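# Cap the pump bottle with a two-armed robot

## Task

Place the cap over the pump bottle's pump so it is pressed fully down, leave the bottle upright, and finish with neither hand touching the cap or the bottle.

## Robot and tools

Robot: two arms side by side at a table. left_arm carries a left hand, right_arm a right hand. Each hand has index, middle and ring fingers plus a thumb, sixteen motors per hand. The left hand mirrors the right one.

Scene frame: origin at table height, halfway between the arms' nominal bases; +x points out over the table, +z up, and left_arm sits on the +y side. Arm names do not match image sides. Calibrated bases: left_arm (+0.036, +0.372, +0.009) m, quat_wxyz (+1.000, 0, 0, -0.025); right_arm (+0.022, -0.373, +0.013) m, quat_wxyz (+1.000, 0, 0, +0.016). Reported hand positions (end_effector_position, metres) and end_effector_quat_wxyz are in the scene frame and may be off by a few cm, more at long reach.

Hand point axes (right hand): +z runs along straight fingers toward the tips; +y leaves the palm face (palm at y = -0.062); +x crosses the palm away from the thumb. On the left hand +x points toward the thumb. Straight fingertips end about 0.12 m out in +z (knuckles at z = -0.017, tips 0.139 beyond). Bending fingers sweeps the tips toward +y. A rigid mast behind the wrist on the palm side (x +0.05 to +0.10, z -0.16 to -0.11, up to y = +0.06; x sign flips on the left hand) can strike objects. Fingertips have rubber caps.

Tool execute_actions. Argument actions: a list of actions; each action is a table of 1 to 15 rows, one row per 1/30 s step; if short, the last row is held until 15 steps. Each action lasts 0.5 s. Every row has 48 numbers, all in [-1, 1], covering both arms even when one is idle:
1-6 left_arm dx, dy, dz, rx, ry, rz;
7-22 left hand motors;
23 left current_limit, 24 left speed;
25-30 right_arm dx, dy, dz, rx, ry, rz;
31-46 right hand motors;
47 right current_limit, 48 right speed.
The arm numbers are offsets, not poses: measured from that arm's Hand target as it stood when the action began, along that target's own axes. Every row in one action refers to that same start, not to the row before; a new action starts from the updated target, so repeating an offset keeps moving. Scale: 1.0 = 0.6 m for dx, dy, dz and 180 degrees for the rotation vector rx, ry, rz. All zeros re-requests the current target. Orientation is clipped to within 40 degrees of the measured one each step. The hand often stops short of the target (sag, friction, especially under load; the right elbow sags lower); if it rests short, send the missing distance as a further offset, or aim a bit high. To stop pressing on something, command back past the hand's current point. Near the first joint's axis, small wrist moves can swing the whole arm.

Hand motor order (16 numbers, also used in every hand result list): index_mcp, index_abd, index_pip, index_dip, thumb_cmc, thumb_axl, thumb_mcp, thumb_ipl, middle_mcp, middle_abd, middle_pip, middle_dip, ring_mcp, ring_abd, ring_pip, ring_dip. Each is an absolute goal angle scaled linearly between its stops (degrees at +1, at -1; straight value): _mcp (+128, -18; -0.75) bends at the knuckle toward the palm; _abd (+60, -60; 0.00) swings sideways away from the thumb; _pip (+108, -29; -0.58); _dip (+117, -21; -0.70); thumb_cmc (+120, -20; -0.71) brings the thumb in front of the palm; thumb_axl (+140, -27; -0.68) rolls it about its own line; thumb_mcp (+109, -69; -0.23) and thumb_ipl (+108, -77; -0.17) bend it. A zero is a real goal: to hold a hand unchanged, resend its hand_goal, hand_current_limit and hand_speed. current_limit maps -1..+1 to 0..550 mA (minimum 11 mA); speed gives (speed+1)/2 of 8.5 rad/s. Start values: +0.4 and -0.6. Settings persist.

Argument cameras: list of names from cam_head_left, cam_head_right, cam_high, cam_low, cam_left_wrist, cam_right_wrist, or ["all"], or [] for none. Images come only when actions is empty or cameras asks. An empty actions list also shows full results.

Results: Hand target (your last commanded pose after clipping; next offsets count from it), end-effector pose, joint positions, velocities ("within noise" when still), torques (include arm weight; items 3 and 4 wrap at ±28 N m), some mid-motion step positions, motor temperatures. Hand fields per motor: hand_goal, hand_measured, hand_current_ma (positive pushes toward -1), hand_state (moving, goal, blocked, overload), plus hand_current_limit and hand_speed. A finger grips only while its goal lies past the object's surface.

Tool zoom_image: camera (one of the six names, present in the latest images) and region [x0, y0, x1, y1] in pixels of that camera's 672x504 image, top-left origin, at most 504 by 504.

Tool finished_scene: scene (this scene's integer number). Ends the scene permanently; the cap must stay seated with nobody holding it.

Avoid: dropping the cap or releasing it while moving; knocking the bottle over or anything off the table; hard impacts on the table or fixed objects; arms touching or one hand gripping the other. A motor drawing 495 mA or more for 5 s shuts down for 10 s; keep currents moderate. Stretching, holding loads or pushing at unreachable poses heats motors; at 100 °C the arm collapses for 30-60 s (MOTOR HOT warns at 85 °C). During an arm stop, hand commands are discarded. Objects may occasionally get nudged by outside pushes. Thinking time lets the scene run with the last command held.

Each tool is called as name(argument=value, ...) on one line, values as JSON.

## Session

execute_actions(actions=[])

Scene clock: 0.00 s.
left_arm: end_effector_position=(+0.6918, +0.0999, +0.2742) hand_goal=(-0.754, +0.000, -0.576, -0.696, -0.714, -0.678, -0.226, -0.168, -0.754, +0.000, -0.576, -0.696, -0.754, +0.000, -0.576, -0.696) hand_measured=(-0.754, +0.000, -0.576, -0.696, -0.714, -0.678, -0.226, -0.168, -0.754, +0.000, -0.576, -0.696, -0.754, +0.000, -0.576, -0.696) hand_current_ma=(+0, +0, +0, +0, +0, +0, +0, +0, +0, +0, +0, +0, +0, +0, +0, +0) hand_state=(goal, goal, goal, goal, goal, goal, goal, goal, goal, goal, goal, goal, goal, goal, goal, goal) hand_current_limit=0.40 hand_speed=-0.60 end_effector_quat_wxyz=(+0.035, +0.973, -0.006, +0.227) | right_arm: end_effector_position=(+0.1791, +0.1190, +0.3531) hand_goal=(-0.754, +0.000, -0.576, -0.696, -0.714, -0.678, -0.226, -0.168, -0.754, +0.000, -0.576, -0.696, -0.754, +0.000, -0.576, -0.696) hand_measured=(-0.754, +0.000, -0.576, -0.696, -0.714, -0.678, -0.226, -0.168, -0.754, +0.000, -0.576, -0.696, -0.754, +0.000, -0.576, -0.696) hand_current_ma=(+0, +0, +0, +0, +0, +0, +0, +0, +0, +0, +0, +0, +0, +0, +0, +0) hand_state=(goal, goal, goal, goal, goal, goal, goal, goal, goal, goal, goal, goal, goal, goal, goal, goal) hand_current_limit=0.40 hand_speed=-0.60 end_effector_quat_wxyz=(-0.133, +0.465, +0.816, +0.318)
Joint positions: left_arm=[-0.251 1.798 1.764 -1.078 -0.062 1.297] | right_arm=[1.377 1.179 1.18 -0.87 -0.027 0.882]
Joint velocities: within noise
Joint torques (N m): no reading
Motor temperatures (°C): left_arm=[29 38 35 29 27 26] | right_arm=[31 35 30 31 28 28]
Heat: left arm: hottest shoulder 38 °C; right arm: hottest shoulder 35 °C.
Hand target: left_arm +0.6978, +0.0981, +0.2832; +0.038, +0.971, -0.006, +0.236 | right_arm +0.1799, +0.1242, +0.3771; -0.140, +0.460, +0.809, +0.338

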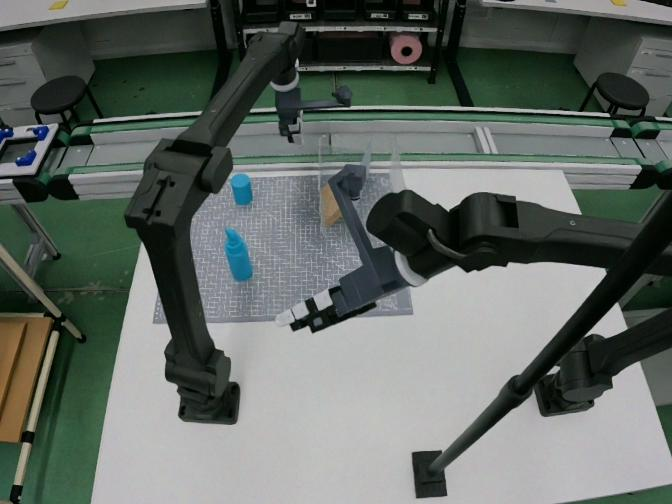

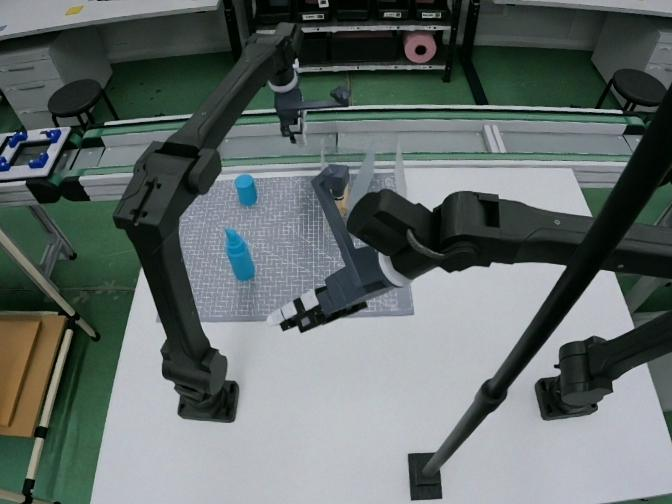

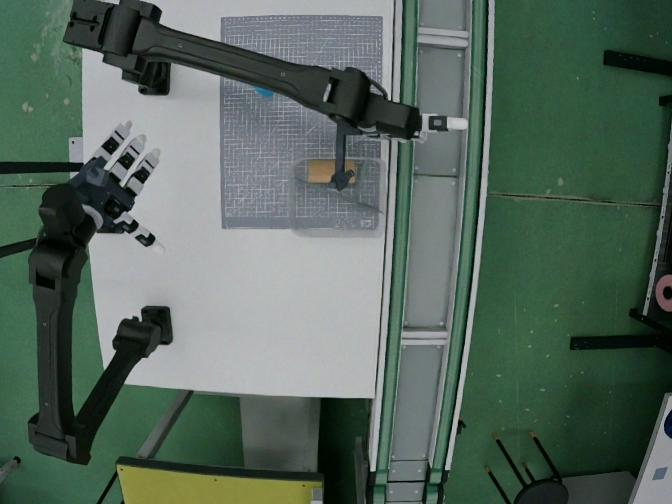

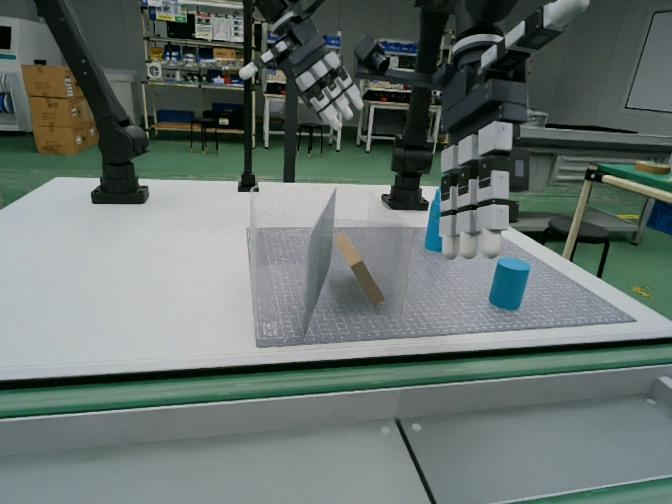

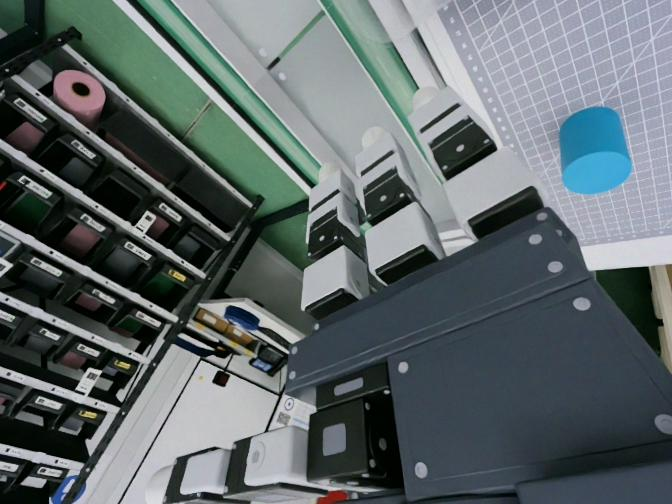

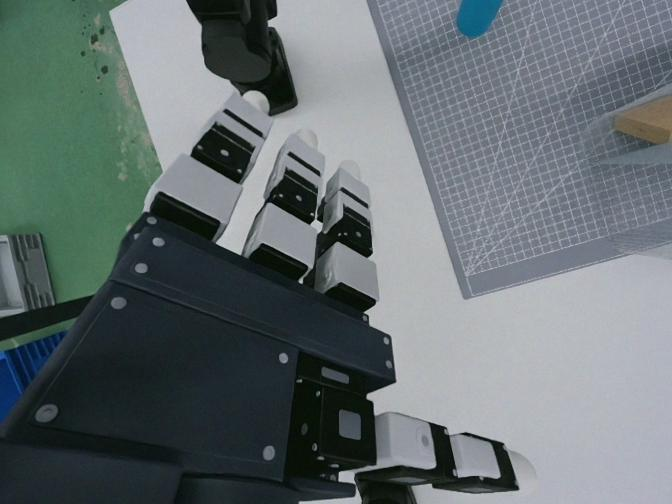

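zoom_image(camera="cam_high", region=[210, 60, 400, 250])

zoom_image(camera="cam_low", region=[240, 170, 560, 360])

zoom_image(camera="cam_head_left", region=[200, 130, 420, 300])

Scaled by 2.653 from the camera's 672x504 image, which has a finer 960x720 frame.

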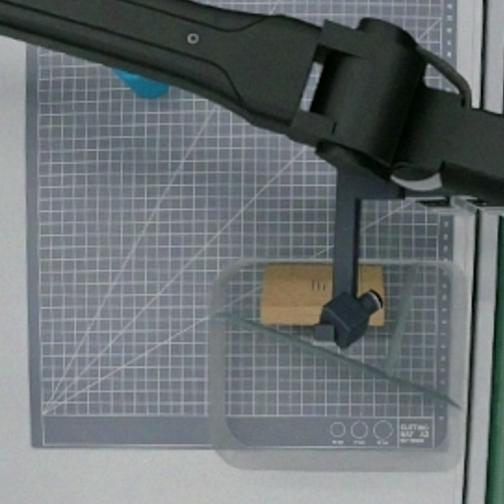

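Scaled by 1.575 from the camera's 672x504 image, which has a finer 960x720 frame.

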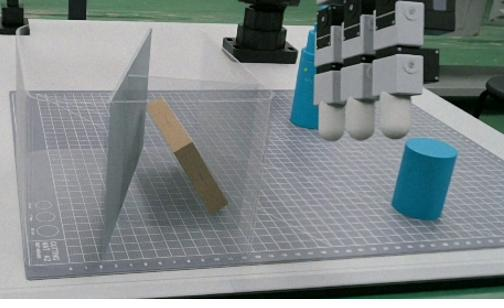

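Scaled by 2.291 from the camera's 672x504 image, which has a finer 960x720 frame.

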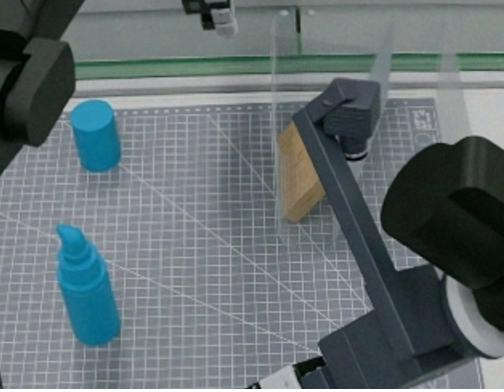

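execute_actions(actions=[[[-0.0885,-0.1378,0.0358,0.1236,-0.0178,0.0648,-0.3,0,-0.65,-0.696,0.0,-0.6,-0.112,-0.276,-0.3,-0.06,-0.65,-0.696,0.1,0,0.3,-0.26,0.4,-0.6,-0.1402,0.1167,-0.0362,-0.0367,-0.0286,0.05,-0.754,0,-0.576,-0.696,-0.714,-0.678,-0.226,-0.168,-0.754,0,-0.576,-0.696,-0.754,0,-0.576,-0.696,0.4,-0.6]],[[-0.0768,-0.1248,0.0398,0.1236,-0.0178,0.0648,0.05,0.03,-0.65,-0.696,0.571,-0.557,-0.112,-0.276,0.05,-0.13,-0.65,-0.696,0.342,0,0.81,-0.26,0.4,-0.6,-0.1402,0.1167,-0.0362,-0.0367,-0.0286,0.05,-0.754,0,-0.576,-0.696,-0.714,-0.678,-0.226,-0.168,-0.754,0,-0.576,-0.696,-0.754,0,-0.576,-0.696,0.4,-0.6]],[[-0.0872,-0.0887,0.0698,0.1236,-0.0178,0.0648,0.05,0.03,-0.65,-0.696,0.571,-0.557,-0.112,-0.276,0.05,-0.13,-0.65,-0.696,0.342,0,0.81,-0.26,0.4,-0.6,-0.1402,0.1167,-0.0362,-0.0367,-0.0286,0.05,-0.754,0,-0.576,-0.696,-0.714,-0.678,-0.226,-0.168,-0.754,0,-0.576,-0.696,-0.754,0,-0.576,-0.696,0.4,-0.6]]], cameras=["cam_low","cam_high","cam_head_left","cam_left_wrist"])

Scene clock: 27.23 s.
left_arm: end_effector_position=(+0.6062, +0.3418, +0.2204) hand_goal=(+0.050, +0.030, -0.650, -0.696, +0.570, -0.558, -0.112, -0.276, +0.050, -0.130, -0.650, -0.696, +0.342, +0.000, +0.810, -0.260) hand_measured=(+0.050, +0.028, -0.648, -0.696, +0.568, -0.560, -0.110, -0.274, +0.050, -0.126, -0.648, -0.696, +0.334, +0.000, +0.804, -0.262) hand_current_ma=(+1, -2, +4, +0, -2, -5, +5, +7, +1, +8, +3, +0, -16, +0, -14, -5) hand_state=(goal, goal, goal, goal, goal, goal, goal, goal, goal, goal, goal, goal, goal, goal, goal, goal) hand_current_limit=0.40 hand_speed=-0.60 end_effector_quat_wxyz=(-0.562, +0.804, -0.154, +0.120) | right_arm: end_effector_position=(+0.4431, -0.0750, +0.3529) hand_goal=(-0.754, +0.000, -0.576, -0.696, -0.714, -0.678, -0.226, -0.168, -0.754, +0.000, -0.576, -0.696, -0.754, +0.000, -0.576, -0.696) hand_measured=(-0.756, +0.000, -0.576, -0.696, -0.718, -0.678, -0.224, -0.168, -0.756, +0.000, -0.576, -0.696, -0.756, +0.000, -0.576, -0.696) hand_current_ma=(+0, +0, +0, +0, +0, +0, +0, +0, +0, +0, +0, +0, +0, +0, +0, +0) hand_state=(goal, goal, goal, goal, goal, goal, goal, goal, goal, goal, goal, goal, goal, goal, goal, goal) hand_current_limit=0.40 hand_speed=-0.60 end_effector_quat_wxyz=(-0.025, +0.701, +0.624, +0.343)
Joint positions: left_arm=[-0.232 1.652 1.435 -1.042 -1.206 1.881] | right_arm=[0.733 1.179 1.18 -0.87 -0.024 0.889]
Joint torques (N m): left_arm=[-1.2 -14.04 9.25 1.43 -1.17 0.16] | right_arm=[-2.02 -10.81 11.18 1.5 0.02 -0.12]
Motor temperatures (°C): left_arm=[29 40 39 29 27 26] | right_arm=[31 35 36 31 28 28]
Heat: left arm: hottest shoulder 40 °C; right arm: hottest elbow 36 °C.
Hand target: left_arm +0.6062, +0.3452, +0.2219; -0.562, +0.803, -0.155, +0.124 | right_arm +0.4464, -0.0695, +0.3768; -0.026, +0.692, +0.622, +0.365
Off the commanded pose: left_arm 0.004 m, 1 deg | right_arm 0.025 m, 3 deg.
Step readings (end_effector_position of left_arm | right_arm):
0: (+0.6918, +0.0999, +0.2742) | (+0.1791, +0.1190, +0.3531)
1: (+0.6922, +0.1010, +0.2737) | (+0.1793, +0.1190, +0.3531)
2: (+0.6943, +0.1103, +0.2697) | (+0.1841, +0.1173, +0.3532)
4: (+0.6928, +0.1313, +0.2593) | (+0.1986, +0.1122, +0.3532)
8: (+0.6771, +0.1666, +0.2415) | (+0.2557, +0.0869, +0.3538)
15: (+0.6672, +0.1799, +0.2316) | (+0.2817, +0.0730, +0.3532)
16: (+0.6668, +0.1816, +0.2307) | (+0.2816, +0.0730, +0.3532)
17: (+0.6675, +0.1935, +0.2290) | (+0.2846, +0.0713, +0.3531)
19: (+0.6628, +0.2174, +0.2263) | (+0.2974, +0.0634, +0.3531)
23: (+0.6476, +0.2519, +0.2253) | (+0.3478, +0.0268, +0.3537)
30: (+0.6350, +0.2644, +0.2229) | (+0.3706, +0.0073, +0.3532)
31: (+0.6345, +0.2662, +0.2224) | (+0.3705, +0.0074, +0.3531)
32: (+0.6342, +0.2784, +0.2240) | (+0.3729, +0.0053, +0.3531)
34: (+0.6298, +0.3017, +0.2277) | (+0.3838, -0.0052, +0.3531)
38: (+0.6141, +0.3321, +0.2262) | (+0.4253, -0.0517, +0.3537)
45: (+0.6070, +0.3414, +0.2155) | (+0.4434, -0.0756, +0.3531)
Images, in order (width x height): cam_head_left 672x504, cam_high 672x504, cam_low 672x504, cam_left_wrist 672x504.

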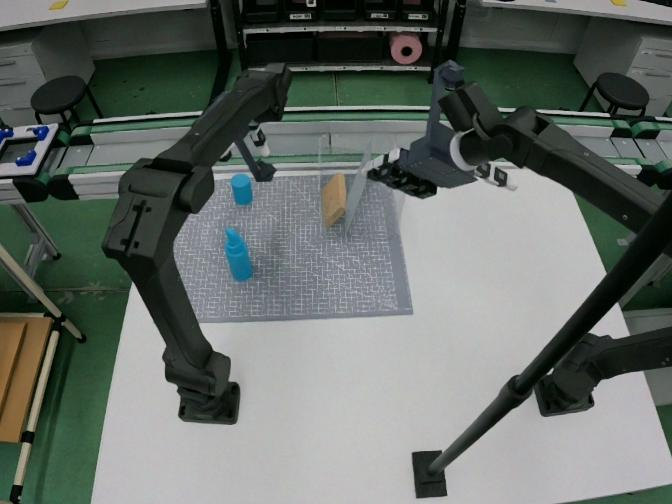

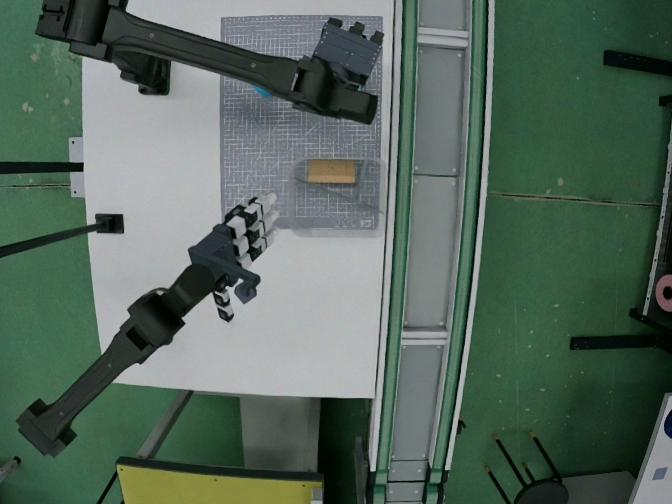

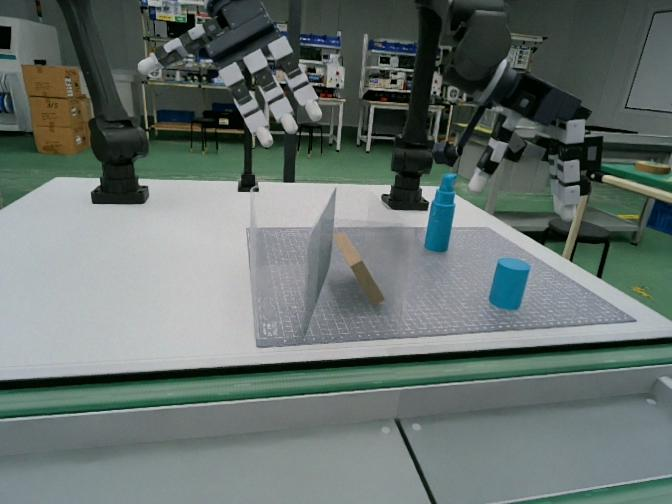

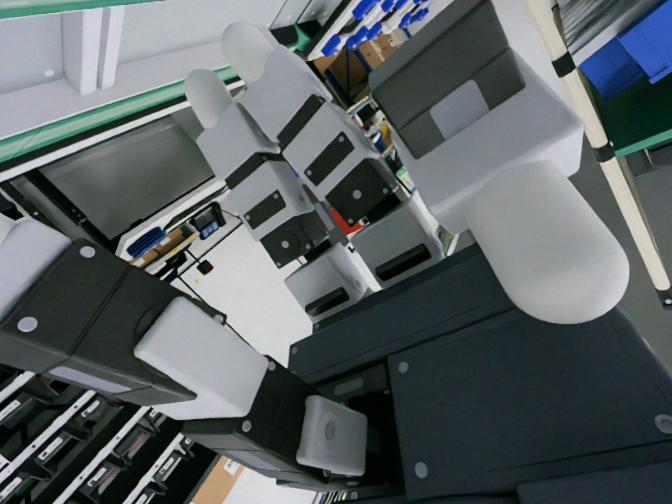

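zoom_image(camera="cam_low", region=[470, 90, 630, 320])

zoom_image(camera="cam_head_left", region=[200, 120, 300, 300])

zoom_image(camera="cam_low", region=[400, 160, 480, 260])

Scaled by 2.191 from the camera's 672x504 image, which has a finer 960x720 frame.

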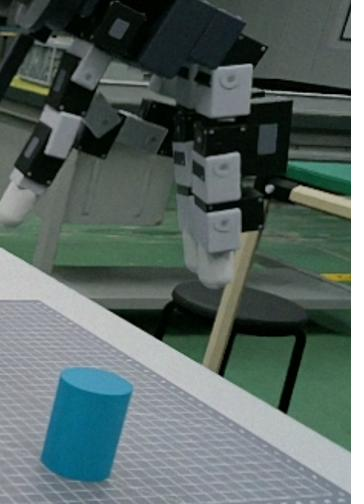

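Scaled by 2.800 from the camera's 672x504 image, which has a finer 960x720 frame.

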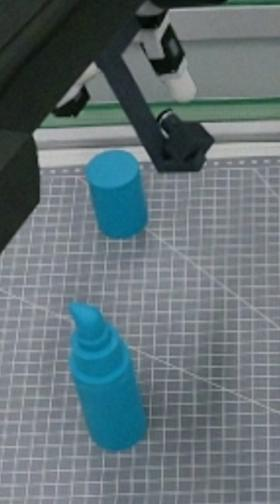

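Scaled by 5.040 from the camera's 672x504 image, which has a finer 960x720 frame.

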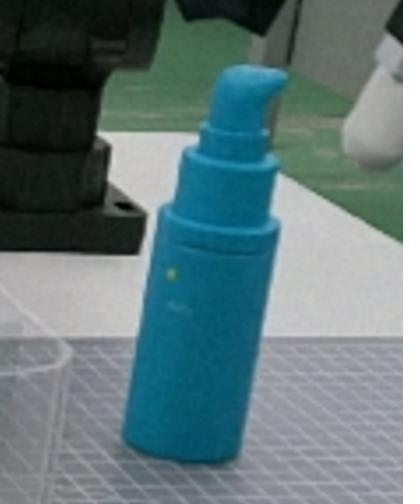

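execute_actions(actions=[[[-0.0272,0.0655,0.0635,0,0,0,0.05,0.03,-0.65,-0.696,0.571,-0.557,-0.112,-0.276,0.05,-0.13,-0.65,-0.696,0.342,0,0.81,-0.26,0.4,-0.6,0,0,0,0,0,0,-0.754,0,-0.576,-0.696,-0.714,-0.678,-0.226,-0.168,-0.754,0,-0.576,-0.696,-0.754,0,-0.576,-0.696,0.4,-0.6]]], cameras=["cam_low","cam_high","cam_head_left","cam_left_wrist"])

zoom_image(camera="cam_low", region=[460, 120, 620, 320])

zoom_image(camera="cam_high", region=[250, 0, 400, 120])

Scene clock: 38.03 s.
left_arm: end_effector_position=(+0.6006, +0.3713, +0.1694) hand_goal=(+0.050, +0.030, -0.650, -0.696, +0.570, -0.558, -0.112, -0.276, +0.050, -0.130, -0.650, -0.696, +0.342, +0.000, +0.810, -0.260) hand_measured=(+0.052, +0.028, -0.648, -0.696, +0.568, -0.560, -0.110, -0.274, +0.052, -0.126, -0.648, -0.696, +0.336, +0.000, +0.804, -0.262) hand_current_ma=(+3, -2, +4, +0, -2, -5, +5, +6, +2, +6, +3, +0, -12, +0, -13, -5) hand_state=(goal, goal, goal, goal, goal, goal, goal, goal, goal, goal, goal, goal, goal, goal, goal, goal) hand_current_limit=0.40 hand_speed=-0.60 end_effector_quat_wxyz=(-0.563, +0.803, -0.154, +0.120) | right_arm: end_effector_position=(+0.4431, -0.0750, +0.3529) hand_goal=(-0.754, +0.000, -0.576, -0.696, -0.714, -0.678, -0.226, -0.168, -0.754, +0.000, -0.576, -0.696, -0.754, +0.000, -0.576, -0.696) hand_measured=(-0.756, +0.000, -0.576, -0.696, -0.718, -0.678, -0.224, -0.168, -0.756, +0.000, -0.576, -0.696, -0.756, +0.000, -0.576, -0.696) hand_current_ma=(+0, +0, +0, +0, +0, +0, +0, +0, +0, +0, +0, +0, +0, +0, +0, +0) hand_state=(goal, goal, goal, goal, goal, goal, goal, goal, goal, goal, goal, goal, goal, goal, goal, goal) hand_current_limit=0.40 hand_speed=-0.60 end_effector_quat_wxyz=(-0.025, +0.701, +0.624, +0.343)
Joint positions: left_arm=[-0.18 1.64 1.269 -0.761 -1.19 2.02] | right_arm=[0.733 1.179 1.18 -0.87 -0.024 0.889]
Joint torques (N m): left_arm=[-1.38 -13.22 9.18 1.58 -0.9 0.2] | right_arm=[-1.49 -10.75 11.15 1.52 0 -0.11]
Heat: left arm: hottest shoulder 40 °C; right arm: hottest elbow 37 °C.
Hand target: left_arm +0.6012, +0.3720, +0.1716; -0.562, +0.803, -0.155, +0.124 | right_arm +0.4464, -0.0695, +0.3768; -0.026, +0.692, +0.622, +0.365
Off the commanded pose: left_arm 0.002 m, 1 deg | right_arm 0.025 m, 3 deg.
Step readings (end_effector_position of left_arm | right_arm):
0: (+0.6061, +0.3418, +0.2204) | (+0.4431, -0.0750, +0.3529)
1: (+0.6060, +0.3419, +0.2197) | (+0.4431, -0.0750, +0.3529)
2: (+0.6067, +0.3428, +0.2177) | (+0.4431, -0.0750, +0.3529)
4: (+0.6060, +0.3462, +0.2092) | (+0.4431, -0.0750, +0.3529)
8: (+0.5984, +0.3595, +0.1819) | (+0.4431, -0.0750, +0.3529)
15: (+0.5995, +0.3718, +0.1704) | (+0.4431, -0.0750, +0.3529)
Images, in order (width x height): cam_head_left 672x504, cam_high 672x504, cam_low 672x504, cam_left_wrist 672x504.

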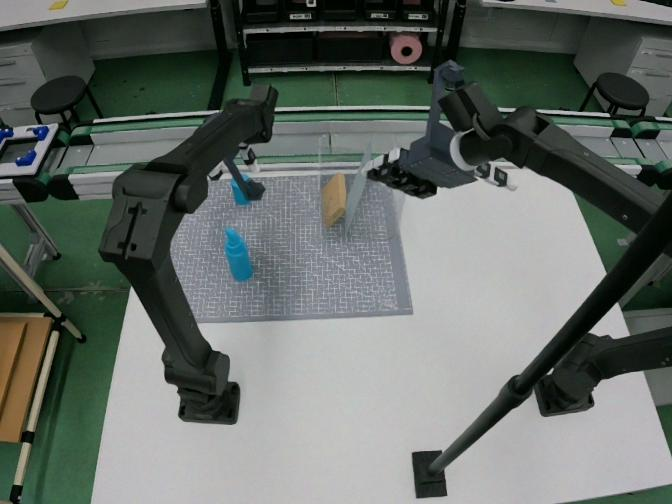

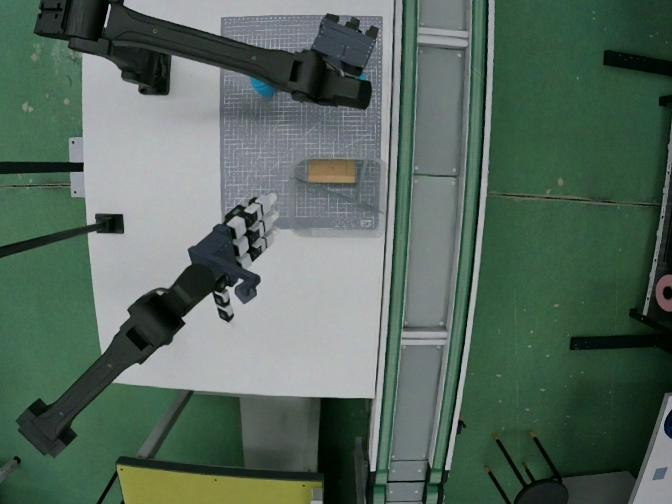

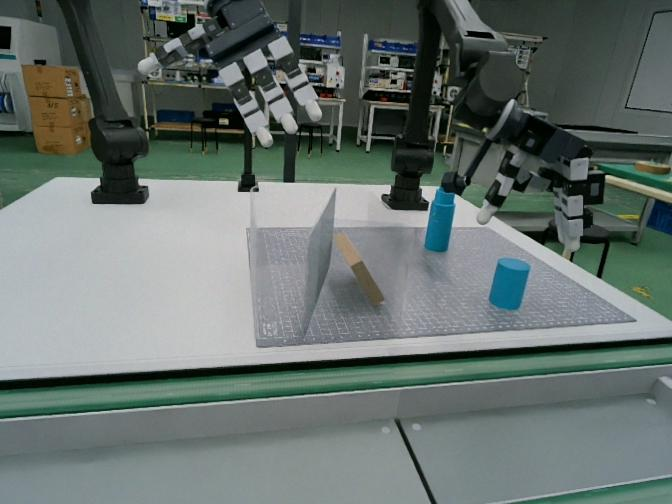

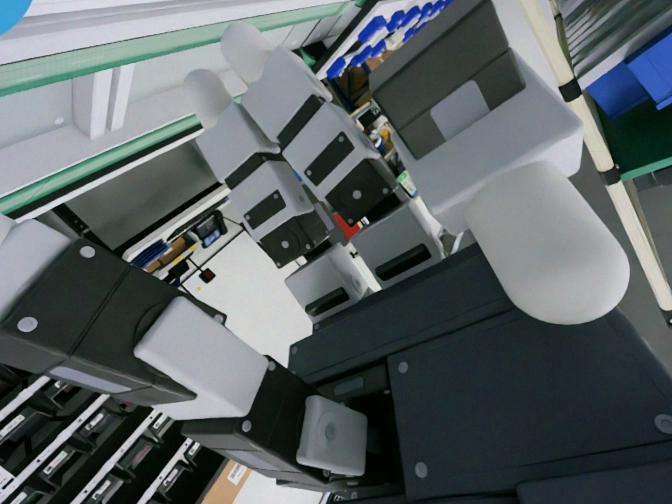

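Scaled by 2.520 from the camera's 672x504 image, which has a finer 960x720 frame.

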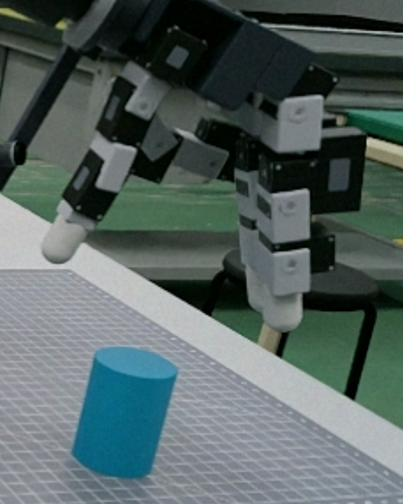

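Scaled by 3.360 from the camera's 672x504 image, which has a finer 960x720 frame.

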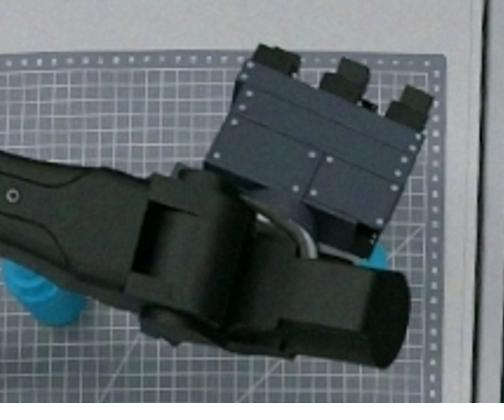

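execute_actions(actions=[[[0.002,0.1118,0.0337,0,0,0,0.137,0.03,-0.65,-0.696,0.571,-0.557,-0.112,-0.276,0.137,-0.13,-0.65,-0.696,0.342,0,0.81,-0.26,0.4,-0.7,0,0,0,0,0,0,-0.754,0,-0.576,-0.696,-0.714,-0.678,-0.226,-0.168,-0.754,0,-0.576,-0.696,-0.754,0,-0.576,-0.696,0.4,-0.6]]], cameras=["cam_low","cam_high","cam_left_wrist"])

zoom_image(camera="cam_low", region=[460, 160, 620, 320])

zoom_image(camera="cam_high", region=[300, 10, 400, 110])

Scene clock: 47.33 s.
left_arm: end_effector_position=(+0.5983, +0.3718, +0.0991) hand_goal=(+0.136, +0.030, -0.650, -0.696, +0.570, -0.558, -0.112, -0.276, +0.136, -0.130, -0.650, -0.696, +0.342, +0.000, +0.810, -0.260) hand_measured=(+0.136, +0.028, -0.648, -0.696, +0.568, -0.560, -0.110, -0.274, +0.136, -0.126, -0.648, -0.696, +0.336, +0.000, +0.804, -0.262) hand_current_ma=(+0, -2, +4, +0, -2, -5, +5, +6, +0, +6, +3, +0, -12, +0, -13, -5) hand_state=(goal, goal, goal, goal, goal, goal, goal, goal, goal, goal, goal, goal, goal, goal, goal, goal) hand_current_limit=0.40 hand_speed=-0.70 end_effector_quat_wxyz=(-0.563, +0.803, -0.154, +0.117) | right_arm: end_effector_position=(+0.4431, -0.0750, +0.3529) hand_goal=(-0.754, +0.000, -0.576, -0.696, -0.714, -0.678, -0.226, -0.168, -0.754, +0.000, -0.576, -0.696, -0.754, +0.000, -0.576, -0.696) hand_measured=(-0.756, +0.000, -0.576, -0.696, -0.718, -0.678, -0.224, -0.168, -0.756, +0.000, -0.576, -0.696, -0.756, +0.000, -0.576, -0.696) hand_current_ma=(+0, +0, +0, +0, +0, +0, +0, +0, +0, +0, +0, +0, +0, +0, +0, +0) hand_state=(goal, goal, goal, goal, goal, goal, goal, goal, goal, goal, goal, goal, goal, goal, goal, goal) hand_current_limit=0.40 hand_speed=-0.60 end_effector_quat_wxyz=(-0.025, +0.701, +0.624, +0.343)
Joint positions: left_arm=[-0.18 1.72 1.172 -0.596 -1.19 2.01] | right_arm=[0.733 1.179 1.18 -0.87 -0.024 0.889]
Joint torques (N m): left_arm=[-1.55 -12.98 9.11 1.52 -1.01 0.18] | right_arm=[-1.49 -10.75 11.17 1.48 0.01 -0.11]
Heat: left arm: hottest shoulder 40 °C; right arm: hottest elbow 39 °C.
Hand target: left_arm +0.6025, +0.3676, +0.1017; -0.562, +0.803, -0.155, +0.124 | right_arm +0.4464, -0.0695, +0.3768; -0.026, +0.692, +0.622, +0.365
Off the commanded pose: left_arm 0.006 m, 1 deg | right_arm 0.025 m, 3 deg.
Step readings (end_effector_position of left_arm | right_arm):
0: (+0.6006, +0.3713, +0.1694) | (+0.4431, -0.0750, +0.3529)
1: (+0.6005, +0.3713, +0.1690) | (+0.4431, -0.0750, +0.3529)
2: (+0.6010, +0.3712, +0.1675) | (+0.4431, -0.0750, +0.3529)
4: (+0.6015, +0.3711, +0.1607) | (+0.4431, -0.0750, +0.3529)
8: (+0.5969, +0.3721, +0.1299) | (+0.4431, -0.0750, +0.3529)
15: (+0.5957, +0.3724, +0.0979) | (+0.4431, -0.0750, +0.3529)
Images, in order (width x height): cam_high 672x504, cam_low 672x504, cam_left_wrist 672x504.

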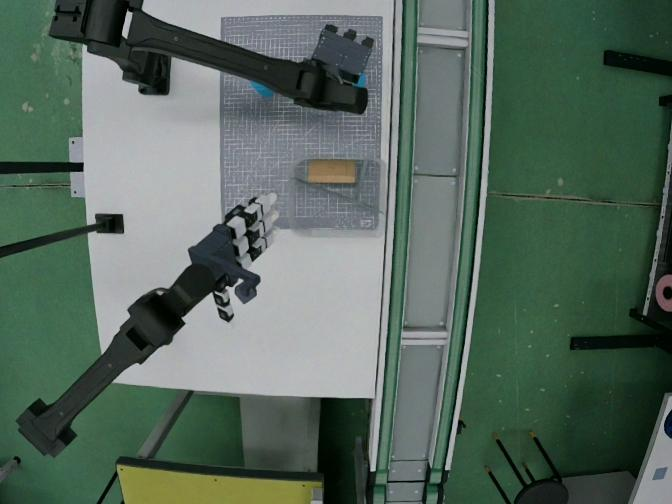

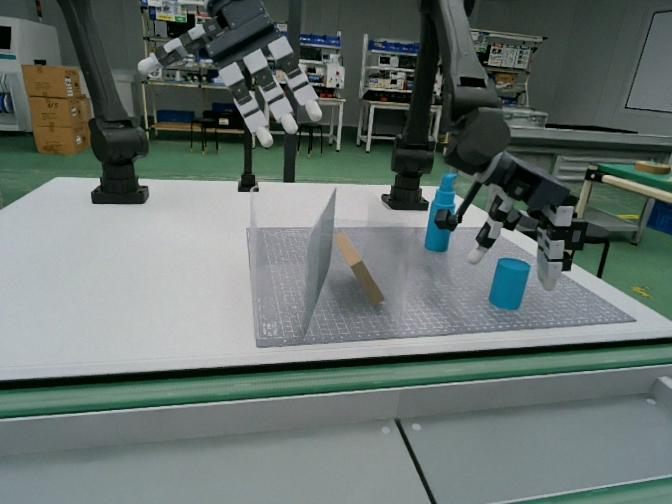

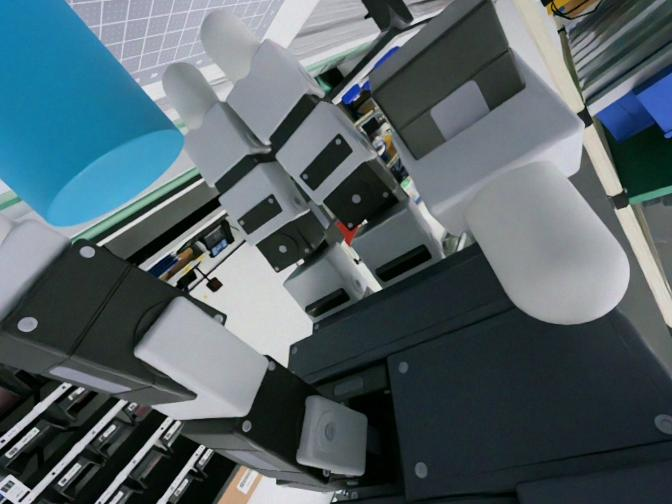

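Scaled by 3.150 from the camera's 672x504 image, which has a finer 960x720 frame.

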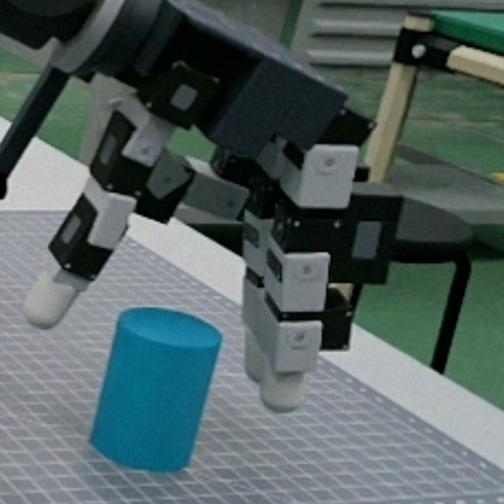

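Scaled by 5.040 from the camera's 672x504 image, which has a finer 960x720 frame.

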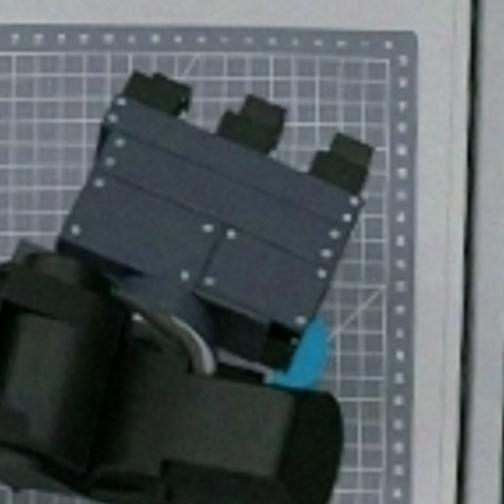

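execute_actions(actions=[[[0.0003,0.0362,0.0073,0,0,0,0.2,0.03,-0.65,-0.696,0.571,-0.557,0.08,-0.384,0.2,-0.13,-0.65,-0.696,0.342,0,0.81,-0.26,0.2,-0.8,0,0,0,0,0,0,-0.754,0,-0.576,-0.696,-0.714,-0.678,-0.226,-0.168,-0.754,0,-0.576,-0.696,-0.754,0,-0.576,-0.696,0.4,-0.6]]], cameras=["cam_low","cam_high","cam_left_wrist"])

zoom_image(camera="cam_low", region=[460, 160, 620, 320])

Scene clock: 51.47 s.
left_arm: end_effector_position=(+0.6002, +0.3705, +0.0868) hand_goal=(+0.200, +0.030, -0.650, -0.696, +0.570, -0.558, +0.080, -0.384, +0.200, -0.130, -0.650, -0.696, +0.342, +0.000, +0.810, -0.260) hand_measured=(+0.198, +0.028, -0.648, -0.696, +0.568, -0.560, +0.078, -0.382, +0.198, -0.126, -0.648, -0.696, +0.336, +0.000, +0.804, -0.262) hand_current_ma=(-2, -2, +4, +0, -2, -5, -6, +6, -2, +6, +3, +0, -12, +0, -13, -5) hand_state=(goal, goal, goal, goal, goal, goal, goal, goal, goal, goal, goal, goal, goal, goal, goal, goal) hand_current_limit=0.20 hand_speed=-0.80 end_effector_quat_wxyz=(-0.563, +0.803, -0.152, +0.121) | right_arm: end_effector_position=(+0.4431, -0.0750, +0.3529) hand_goal=(-0.754, +0.000, -0.576, -0.696, -0.714, -0.678, -0.226, -0.168, -0.754, +0.000, -0.576, -0.696, -0.754, +0.000, -0.576, -0.696) hand_measured=(-0.756, +0.000, -0.576, -0.696, -0.718, -0.678, -0.224, -0.168, -0.756, +0.000, -0.576, -0.696, -0.756, +0.000, -0.576, -0.696) hand_current_ma=(+0, +0, +0, +0, +0, +0, +0, +0, +0, +0, +0, +0, +0, +0, +0, +0) hand_state=(goal, goal, goal, goal, goal, goal, goal, goal, goal, goal, goal, goal, goal, goal, goal, goal) hand_current_limit=0.40 hand_speed=-0.60 end_effector_quat_wxyz=(-0.025, +0.701, +0.624, +0.343)
Joint positions: left_arm=[-0.182 1.739 1.158 -0.555 -1.19 2.01] | right_arm=[0.733 1.179 1.18 -0.87 -0.024 0.889]
Joint torques (N m): left_arm=[-1.96 -12.4 8.31 1.57 -1.05 0.02] | right_arm=[-1.55 -10.75 11.17 1.48 0.02 -0.11]
Heat: left arm: hottest shoulder 40 °C; right arm: hottest elbow 39 °C.
Hand target: left_arm +0.6019, +0.3644, +0.0798; -0.562, +0.803, -0.155, +0.124 | right_arm +0.4464, -0.0695, +0.3768; -0.026, +0.692, +0.622, +0.365
Off the commanded pose: left_arm 0.009 m, 0 deg | right_arm 0.025 m, 3 deg.
Step readings (end_effector_position of left_arm | right_arm):
0: (+0.5983, +0.3718, +0.0991) | (+0.4431, -0.0750, +0.3529)
1: (+0.5984, +0.3718, +0.0991) | (+0.4431, -0.0750, +0.3529)
2: (+0.5991, +0.3716, +0.0994) | (+0.4431, -0.0750, +0.3529)
4: (+0.6007, +0.3710, +0.0994) | (+0.4431, -0.0750, +0.3529)
8: (+0.6019, +0.3703, +0.0956) | (+0.4431, -0.0750, +0.3529)
15: (+0.5999, +0.3706, +0.0869) | (+0.4431, -0.0750, +0.3529)
Images, in order (width x height): cam_high 672x504, cam_low 672x504, cam_left_wrist 672x504.

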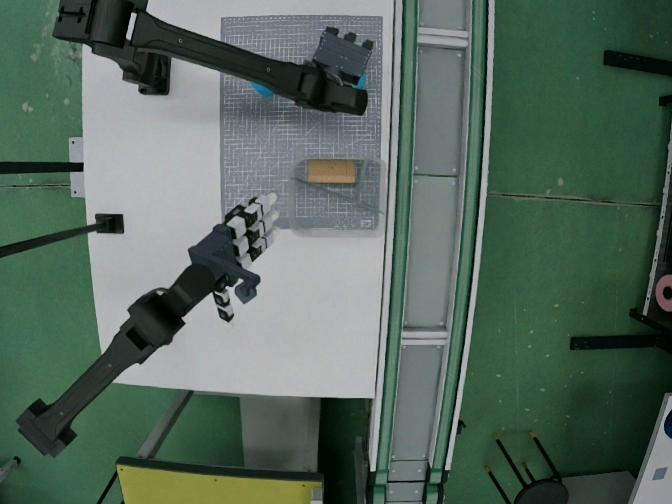

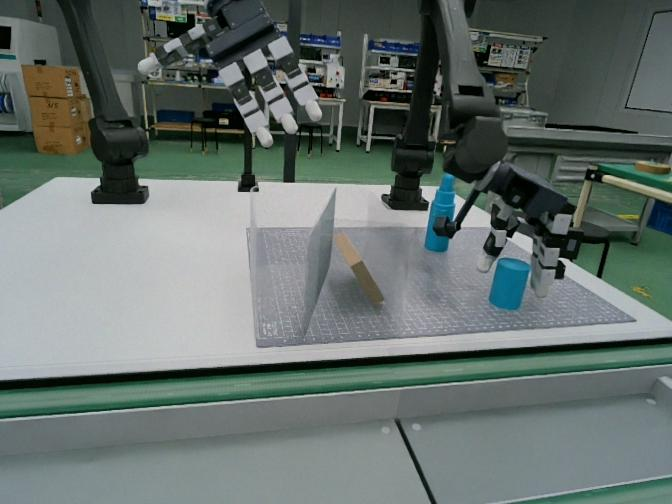

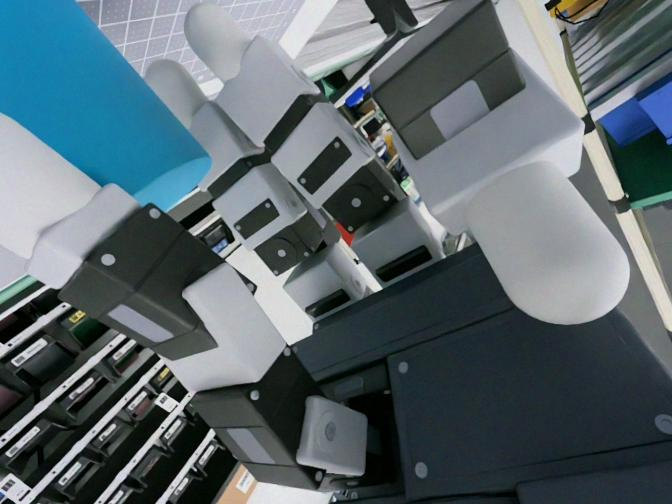

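Scaled by 3.150 from the camera's 672x504 image, which has a finer 960x720 frame.

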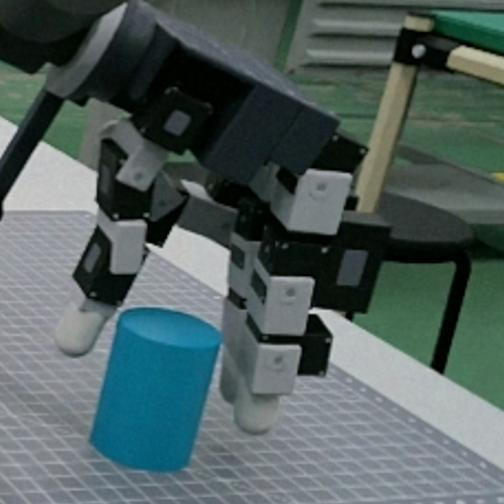

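execute_actions(actions=[[[-0.0018,0.02,0.0015,0,0,0,0.2,0.03,-0.65,-0.696,0.571,-0.557,0.08,-0.384,0.2,-0.13,-0.65,-0.696,0.342,0,0.81,-0.26,0.2,-0.8,0,0,0,0,0,0,-0.754,0,-0.576,-0.696,-0.714,-0.678,-0.226,-0.168,-0.754,0,-0.576,-0.696,-0.754,0,-0.576,-0.696,0.4,-0.6]]], cameras=["cam_low"])

Scene clock: 59.13 s.
left_arm: end_effector_position=(+0.5983, +0.3670, +0.0753) hand_goal=(+0.200, +0.030, -0.650, -0.696, +0.570, -0.558, +0.080, -0.384, +0.200, -0.130, -0.650, -0.696, +0.342, +0.000, +0.810, -0.260) hand_measured=(+0.198, +0.028, -0.648, -0.696, +0.568, -0.560, +0.078, -0.382, +0.198, -0.126, -0.648, -0.696, +0.336, +0.000, +0.804, -0.262) hand_current_ma=(-2, -2, +4, +0, -2, -5, -6, +6, -2, +6, +3, +0, -12, +0, -13, -5) hand_state=(goal, goal, goal, goal, goal, goal, goal, goal, goal, goal, goal, goal, goal, goal, goal, goal) hand_current_limit=0.20 hand_speed=-0.80 end_effector_quat_wxyz=(-0.563, +0.803, -0.155, +0.120) | right_arm: end_effector_position=(+0.4431, -0.0750, +0.3529) hand_goal=(-0.754, +0.000, -0.576, -0.696, -0.714, -0.678, -0.226, -0.168, -0.754, +0.000, -0.576, -0.696, -0.754, +0.000, -0.576, -0.696) hand_measured=(-0.756, +0.000, -0.576, -0.696, -0.718, -0.678, -0.224, -0.168, -0.756, +0.000, -0.576, -0.696, -0.756, +0.000, -0.576, -0.696) hand_current_ma=(+0, +0, +0, +0, +0, +0, +0, +0, +0, +0, +0, +0, +0, +0, +0, +0) hand_state=(goal, goal, goal, goal, goal, goal, goal, goal, goal, goal, goal, goal, goal, goal, goal, goal) hand_current_limit=0.40 hand_speed=-0.60 end_effector_quat_wxyz=(-0.025, +0.701, +0.624, +0.343)
Joint positions: left_arm=[-0.189 1.755 1.147 -0.54 -1.191 2.001] | right_arm=[0.733 1.179 1.18 -0.87 -0.024 0.889]
Joint torques (N m): left_arm=[-2.2 -12.22 8.13 1.55 -1.13 -0.03] | right_arm=[-1.49 -10.58 11.18 1.5 0.01 -0.12]
Heat: left arm: hottest shoulder 40 °C; right arm: hottest elbow 40 °C.
Hand target: left_arm +0.6000, +0.3617, +0.0681; -0.562, +0.803, -0.155, +0.124 | right_arm +0.4464, -0.0695, +0.3768; -0.026, +0.692, +0.622, +0.365
Off the commanded pose: left_arm 0.009 m, 0 deg | right_arm 0.025 m, 3 deg.
Step readings (end_effector_position of left_arm | right_arm):
0: (+0.6002, +0.3705, +0.0868) | (+0.4431, -0.0750, +0.3529)
1: (+0.6002, +0.3703, +0.0868) | (+0.4431, -0.0750, +0.3529)
2: (+0.6003, +0.3702, +0.0866) | (+0.4431, -0.0750, +0.3529)
4: (+0.6006, +0.3698, +0.0858) | (+0.4431, -0.0750, +0.3529)
8: (+0.5995, +0.3680, +0.0811) | (+0.4431, -0.0750, +0.3529)
15: (+0.5980, +0.3670, +0.0752) | (+0.4431, -0.0750, +0.3529)
Images, in order (width x height): cam_low 672x504.

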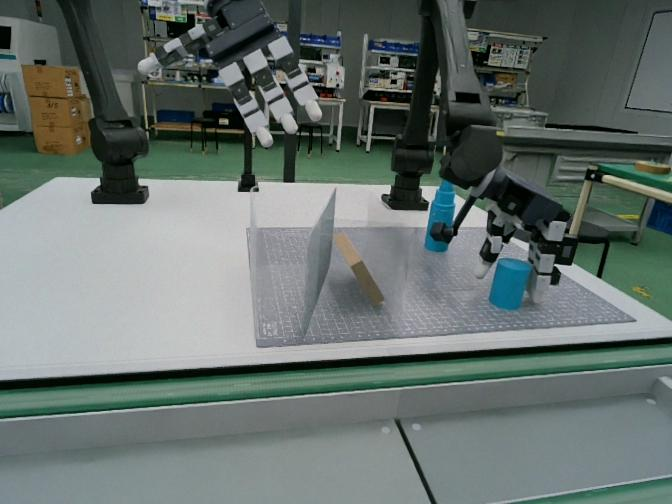

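execute_actions(actions=[[[0,0,0,0,0,0,0.28,0.03,-0.65,-0.696,0.571,-0.557,0.16,-0.384,0.28,-0.13,-0.65,-0.696,0.342,0,0.81,-0.26,0,-0.85,0,0,0,0,0,0,-0.754,0,-0.576,-0.696,-0.714,-0.678,-0.226,-0.168,-0.754,0,-0.576,-0.696,-0.754,0,-0.576,-0.696,0.4,-0.6]]], cameras=["cam_low"])

zoom_image(camera="cam_low", region=[460, 180, 580, 320])

Scene clock: 60.73 s.
left_arm: end_effector_position=(+0.5983, +0.3670, +0.0753) hand_goal=(+0.280, +0.030, -0.650, -0.696, +0.570, -0.558, +0.160, -0.384, +0.280, -0.130, -0.650, -0.696, +0.342, +0.000, +0.810, -0.260) hand_measured=(+0.270, +0.028, -0.650, -0.696, +0.570, -0.560, +0.138, -0.384, +0.278, -0.126, -0.648, -0.696, +0.336, +0.000, +0.804, -0.262) hand_current_ma=(-26, -2, +0, +0, -1, -5, -81, -1, -4, +6, +3, +0, -12, +0, -13, -5) hand_state=(goal, goal, goal, goal, goal, goal, blocked, goal, goal, goal, goal, goal, goal, goal, goal, goal) hand_current_limit=0.00 hand_speed=-0.85 end_effector_quat_wxyz=(-0.563, +0.803, -0.155, +0.120) | right_arm: end_effector_position=(+0.4431, -0.0750, +0.3529) hand_goal=(-0.754, +0.000, -0.576, -0.696, -0.714, -0.678, -0.226, -0.168, -0.754, +0.000, -0.576, -0.696, -0.754, +0.000, -0.576, -0.696) hand_measured=(-0.756, +0.000, -0.576, -0.696, -0.718, -0.678, -0.224, -0.168, -0.756, +0.000, -0.576, -0.696, -0.756, +0.000, -0.576, -0.696) hand_current_ma=(+0, +0, +0, +0, +0, +0, +0, +0, +0, +0, +0, +0, +0, +0, +0, +0) hand_state=(goal, goal, goal, goal, goal, goal, goal, goal, goal, goal, goal, goal, goal, goal, goal, goal) hand_current_limit=0.40 hand_speed=-0.60 end_effector_quat_wxyz=(-0.025, +0.701, +0.624, +0.343)
Joint positions: left_arm=[-0.189 1.755 1.147 -0.54 -1.191 2] | right_arm=[0.733 1.179 1.18 -0.87 -0.024 0.889]
Joint torques (N m): left_arm=[-1.9 -12.28 8.16 1.61 -1.12 -0.01] | right_arm=[-1.49 -10.7 11.15 1.52 0.02 -0.11]
Heat: left arm: hottest shoulder 40 °C; right arm: hottest elbow 40 °C.
Hand target: left_arm +0.6000, +0.3616, +0.0681; -0.562, +0.803, -0.155, +0.124 | right_arm +0.4464, -0.0695, +0.3768; -0.026, +0.692, +0.622, +0.365
Off the commanded pose: left_arm 0.009 m, 0 deg | right_arm 0.025 m, 3 deg.
Step readings (end_effector_position of left_arm | right_arm):
0: (+0.5983, +0.3670, +0.0753) | (+0.4431, -0.0750, +0.3529)
1: (+0.5983, +0.3670, +0.0753) | (+0.4431, -0.0750, +0.3529)
2: (+0.5983, +0.3670, +0.0753) | (+0.4431, -0.0750, +0.3529)
4: (+0.5983, +0.3670, +0.0753) | (+0.4431, -0.0750, +0.3529)
8: (+0.5983, +0.3670, +0.0753) | (+0.4431, -0.0750, +0.3529)
15: (+0.5983, +0.3670, +0.0753) | (+0.4431, -0.0750, +0.3529)
Images, in order (width x height): cam_low 672x504.

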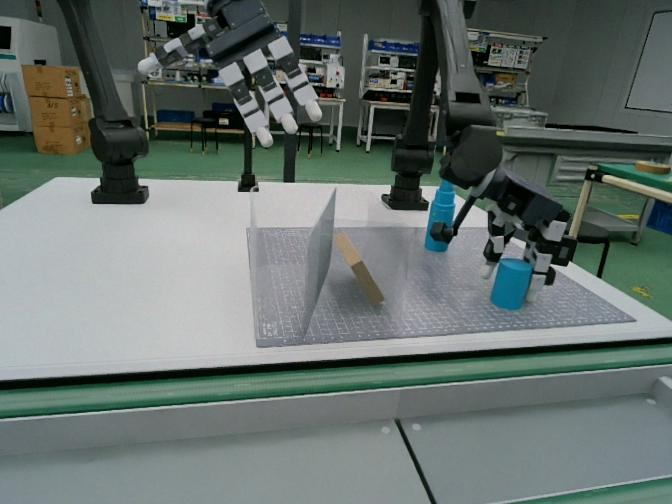

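Scaled by 3.600 from the camera's 672x504 image, which has a finer 960x720 frame.

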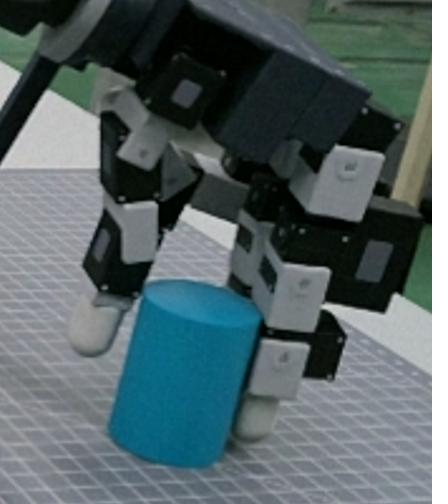

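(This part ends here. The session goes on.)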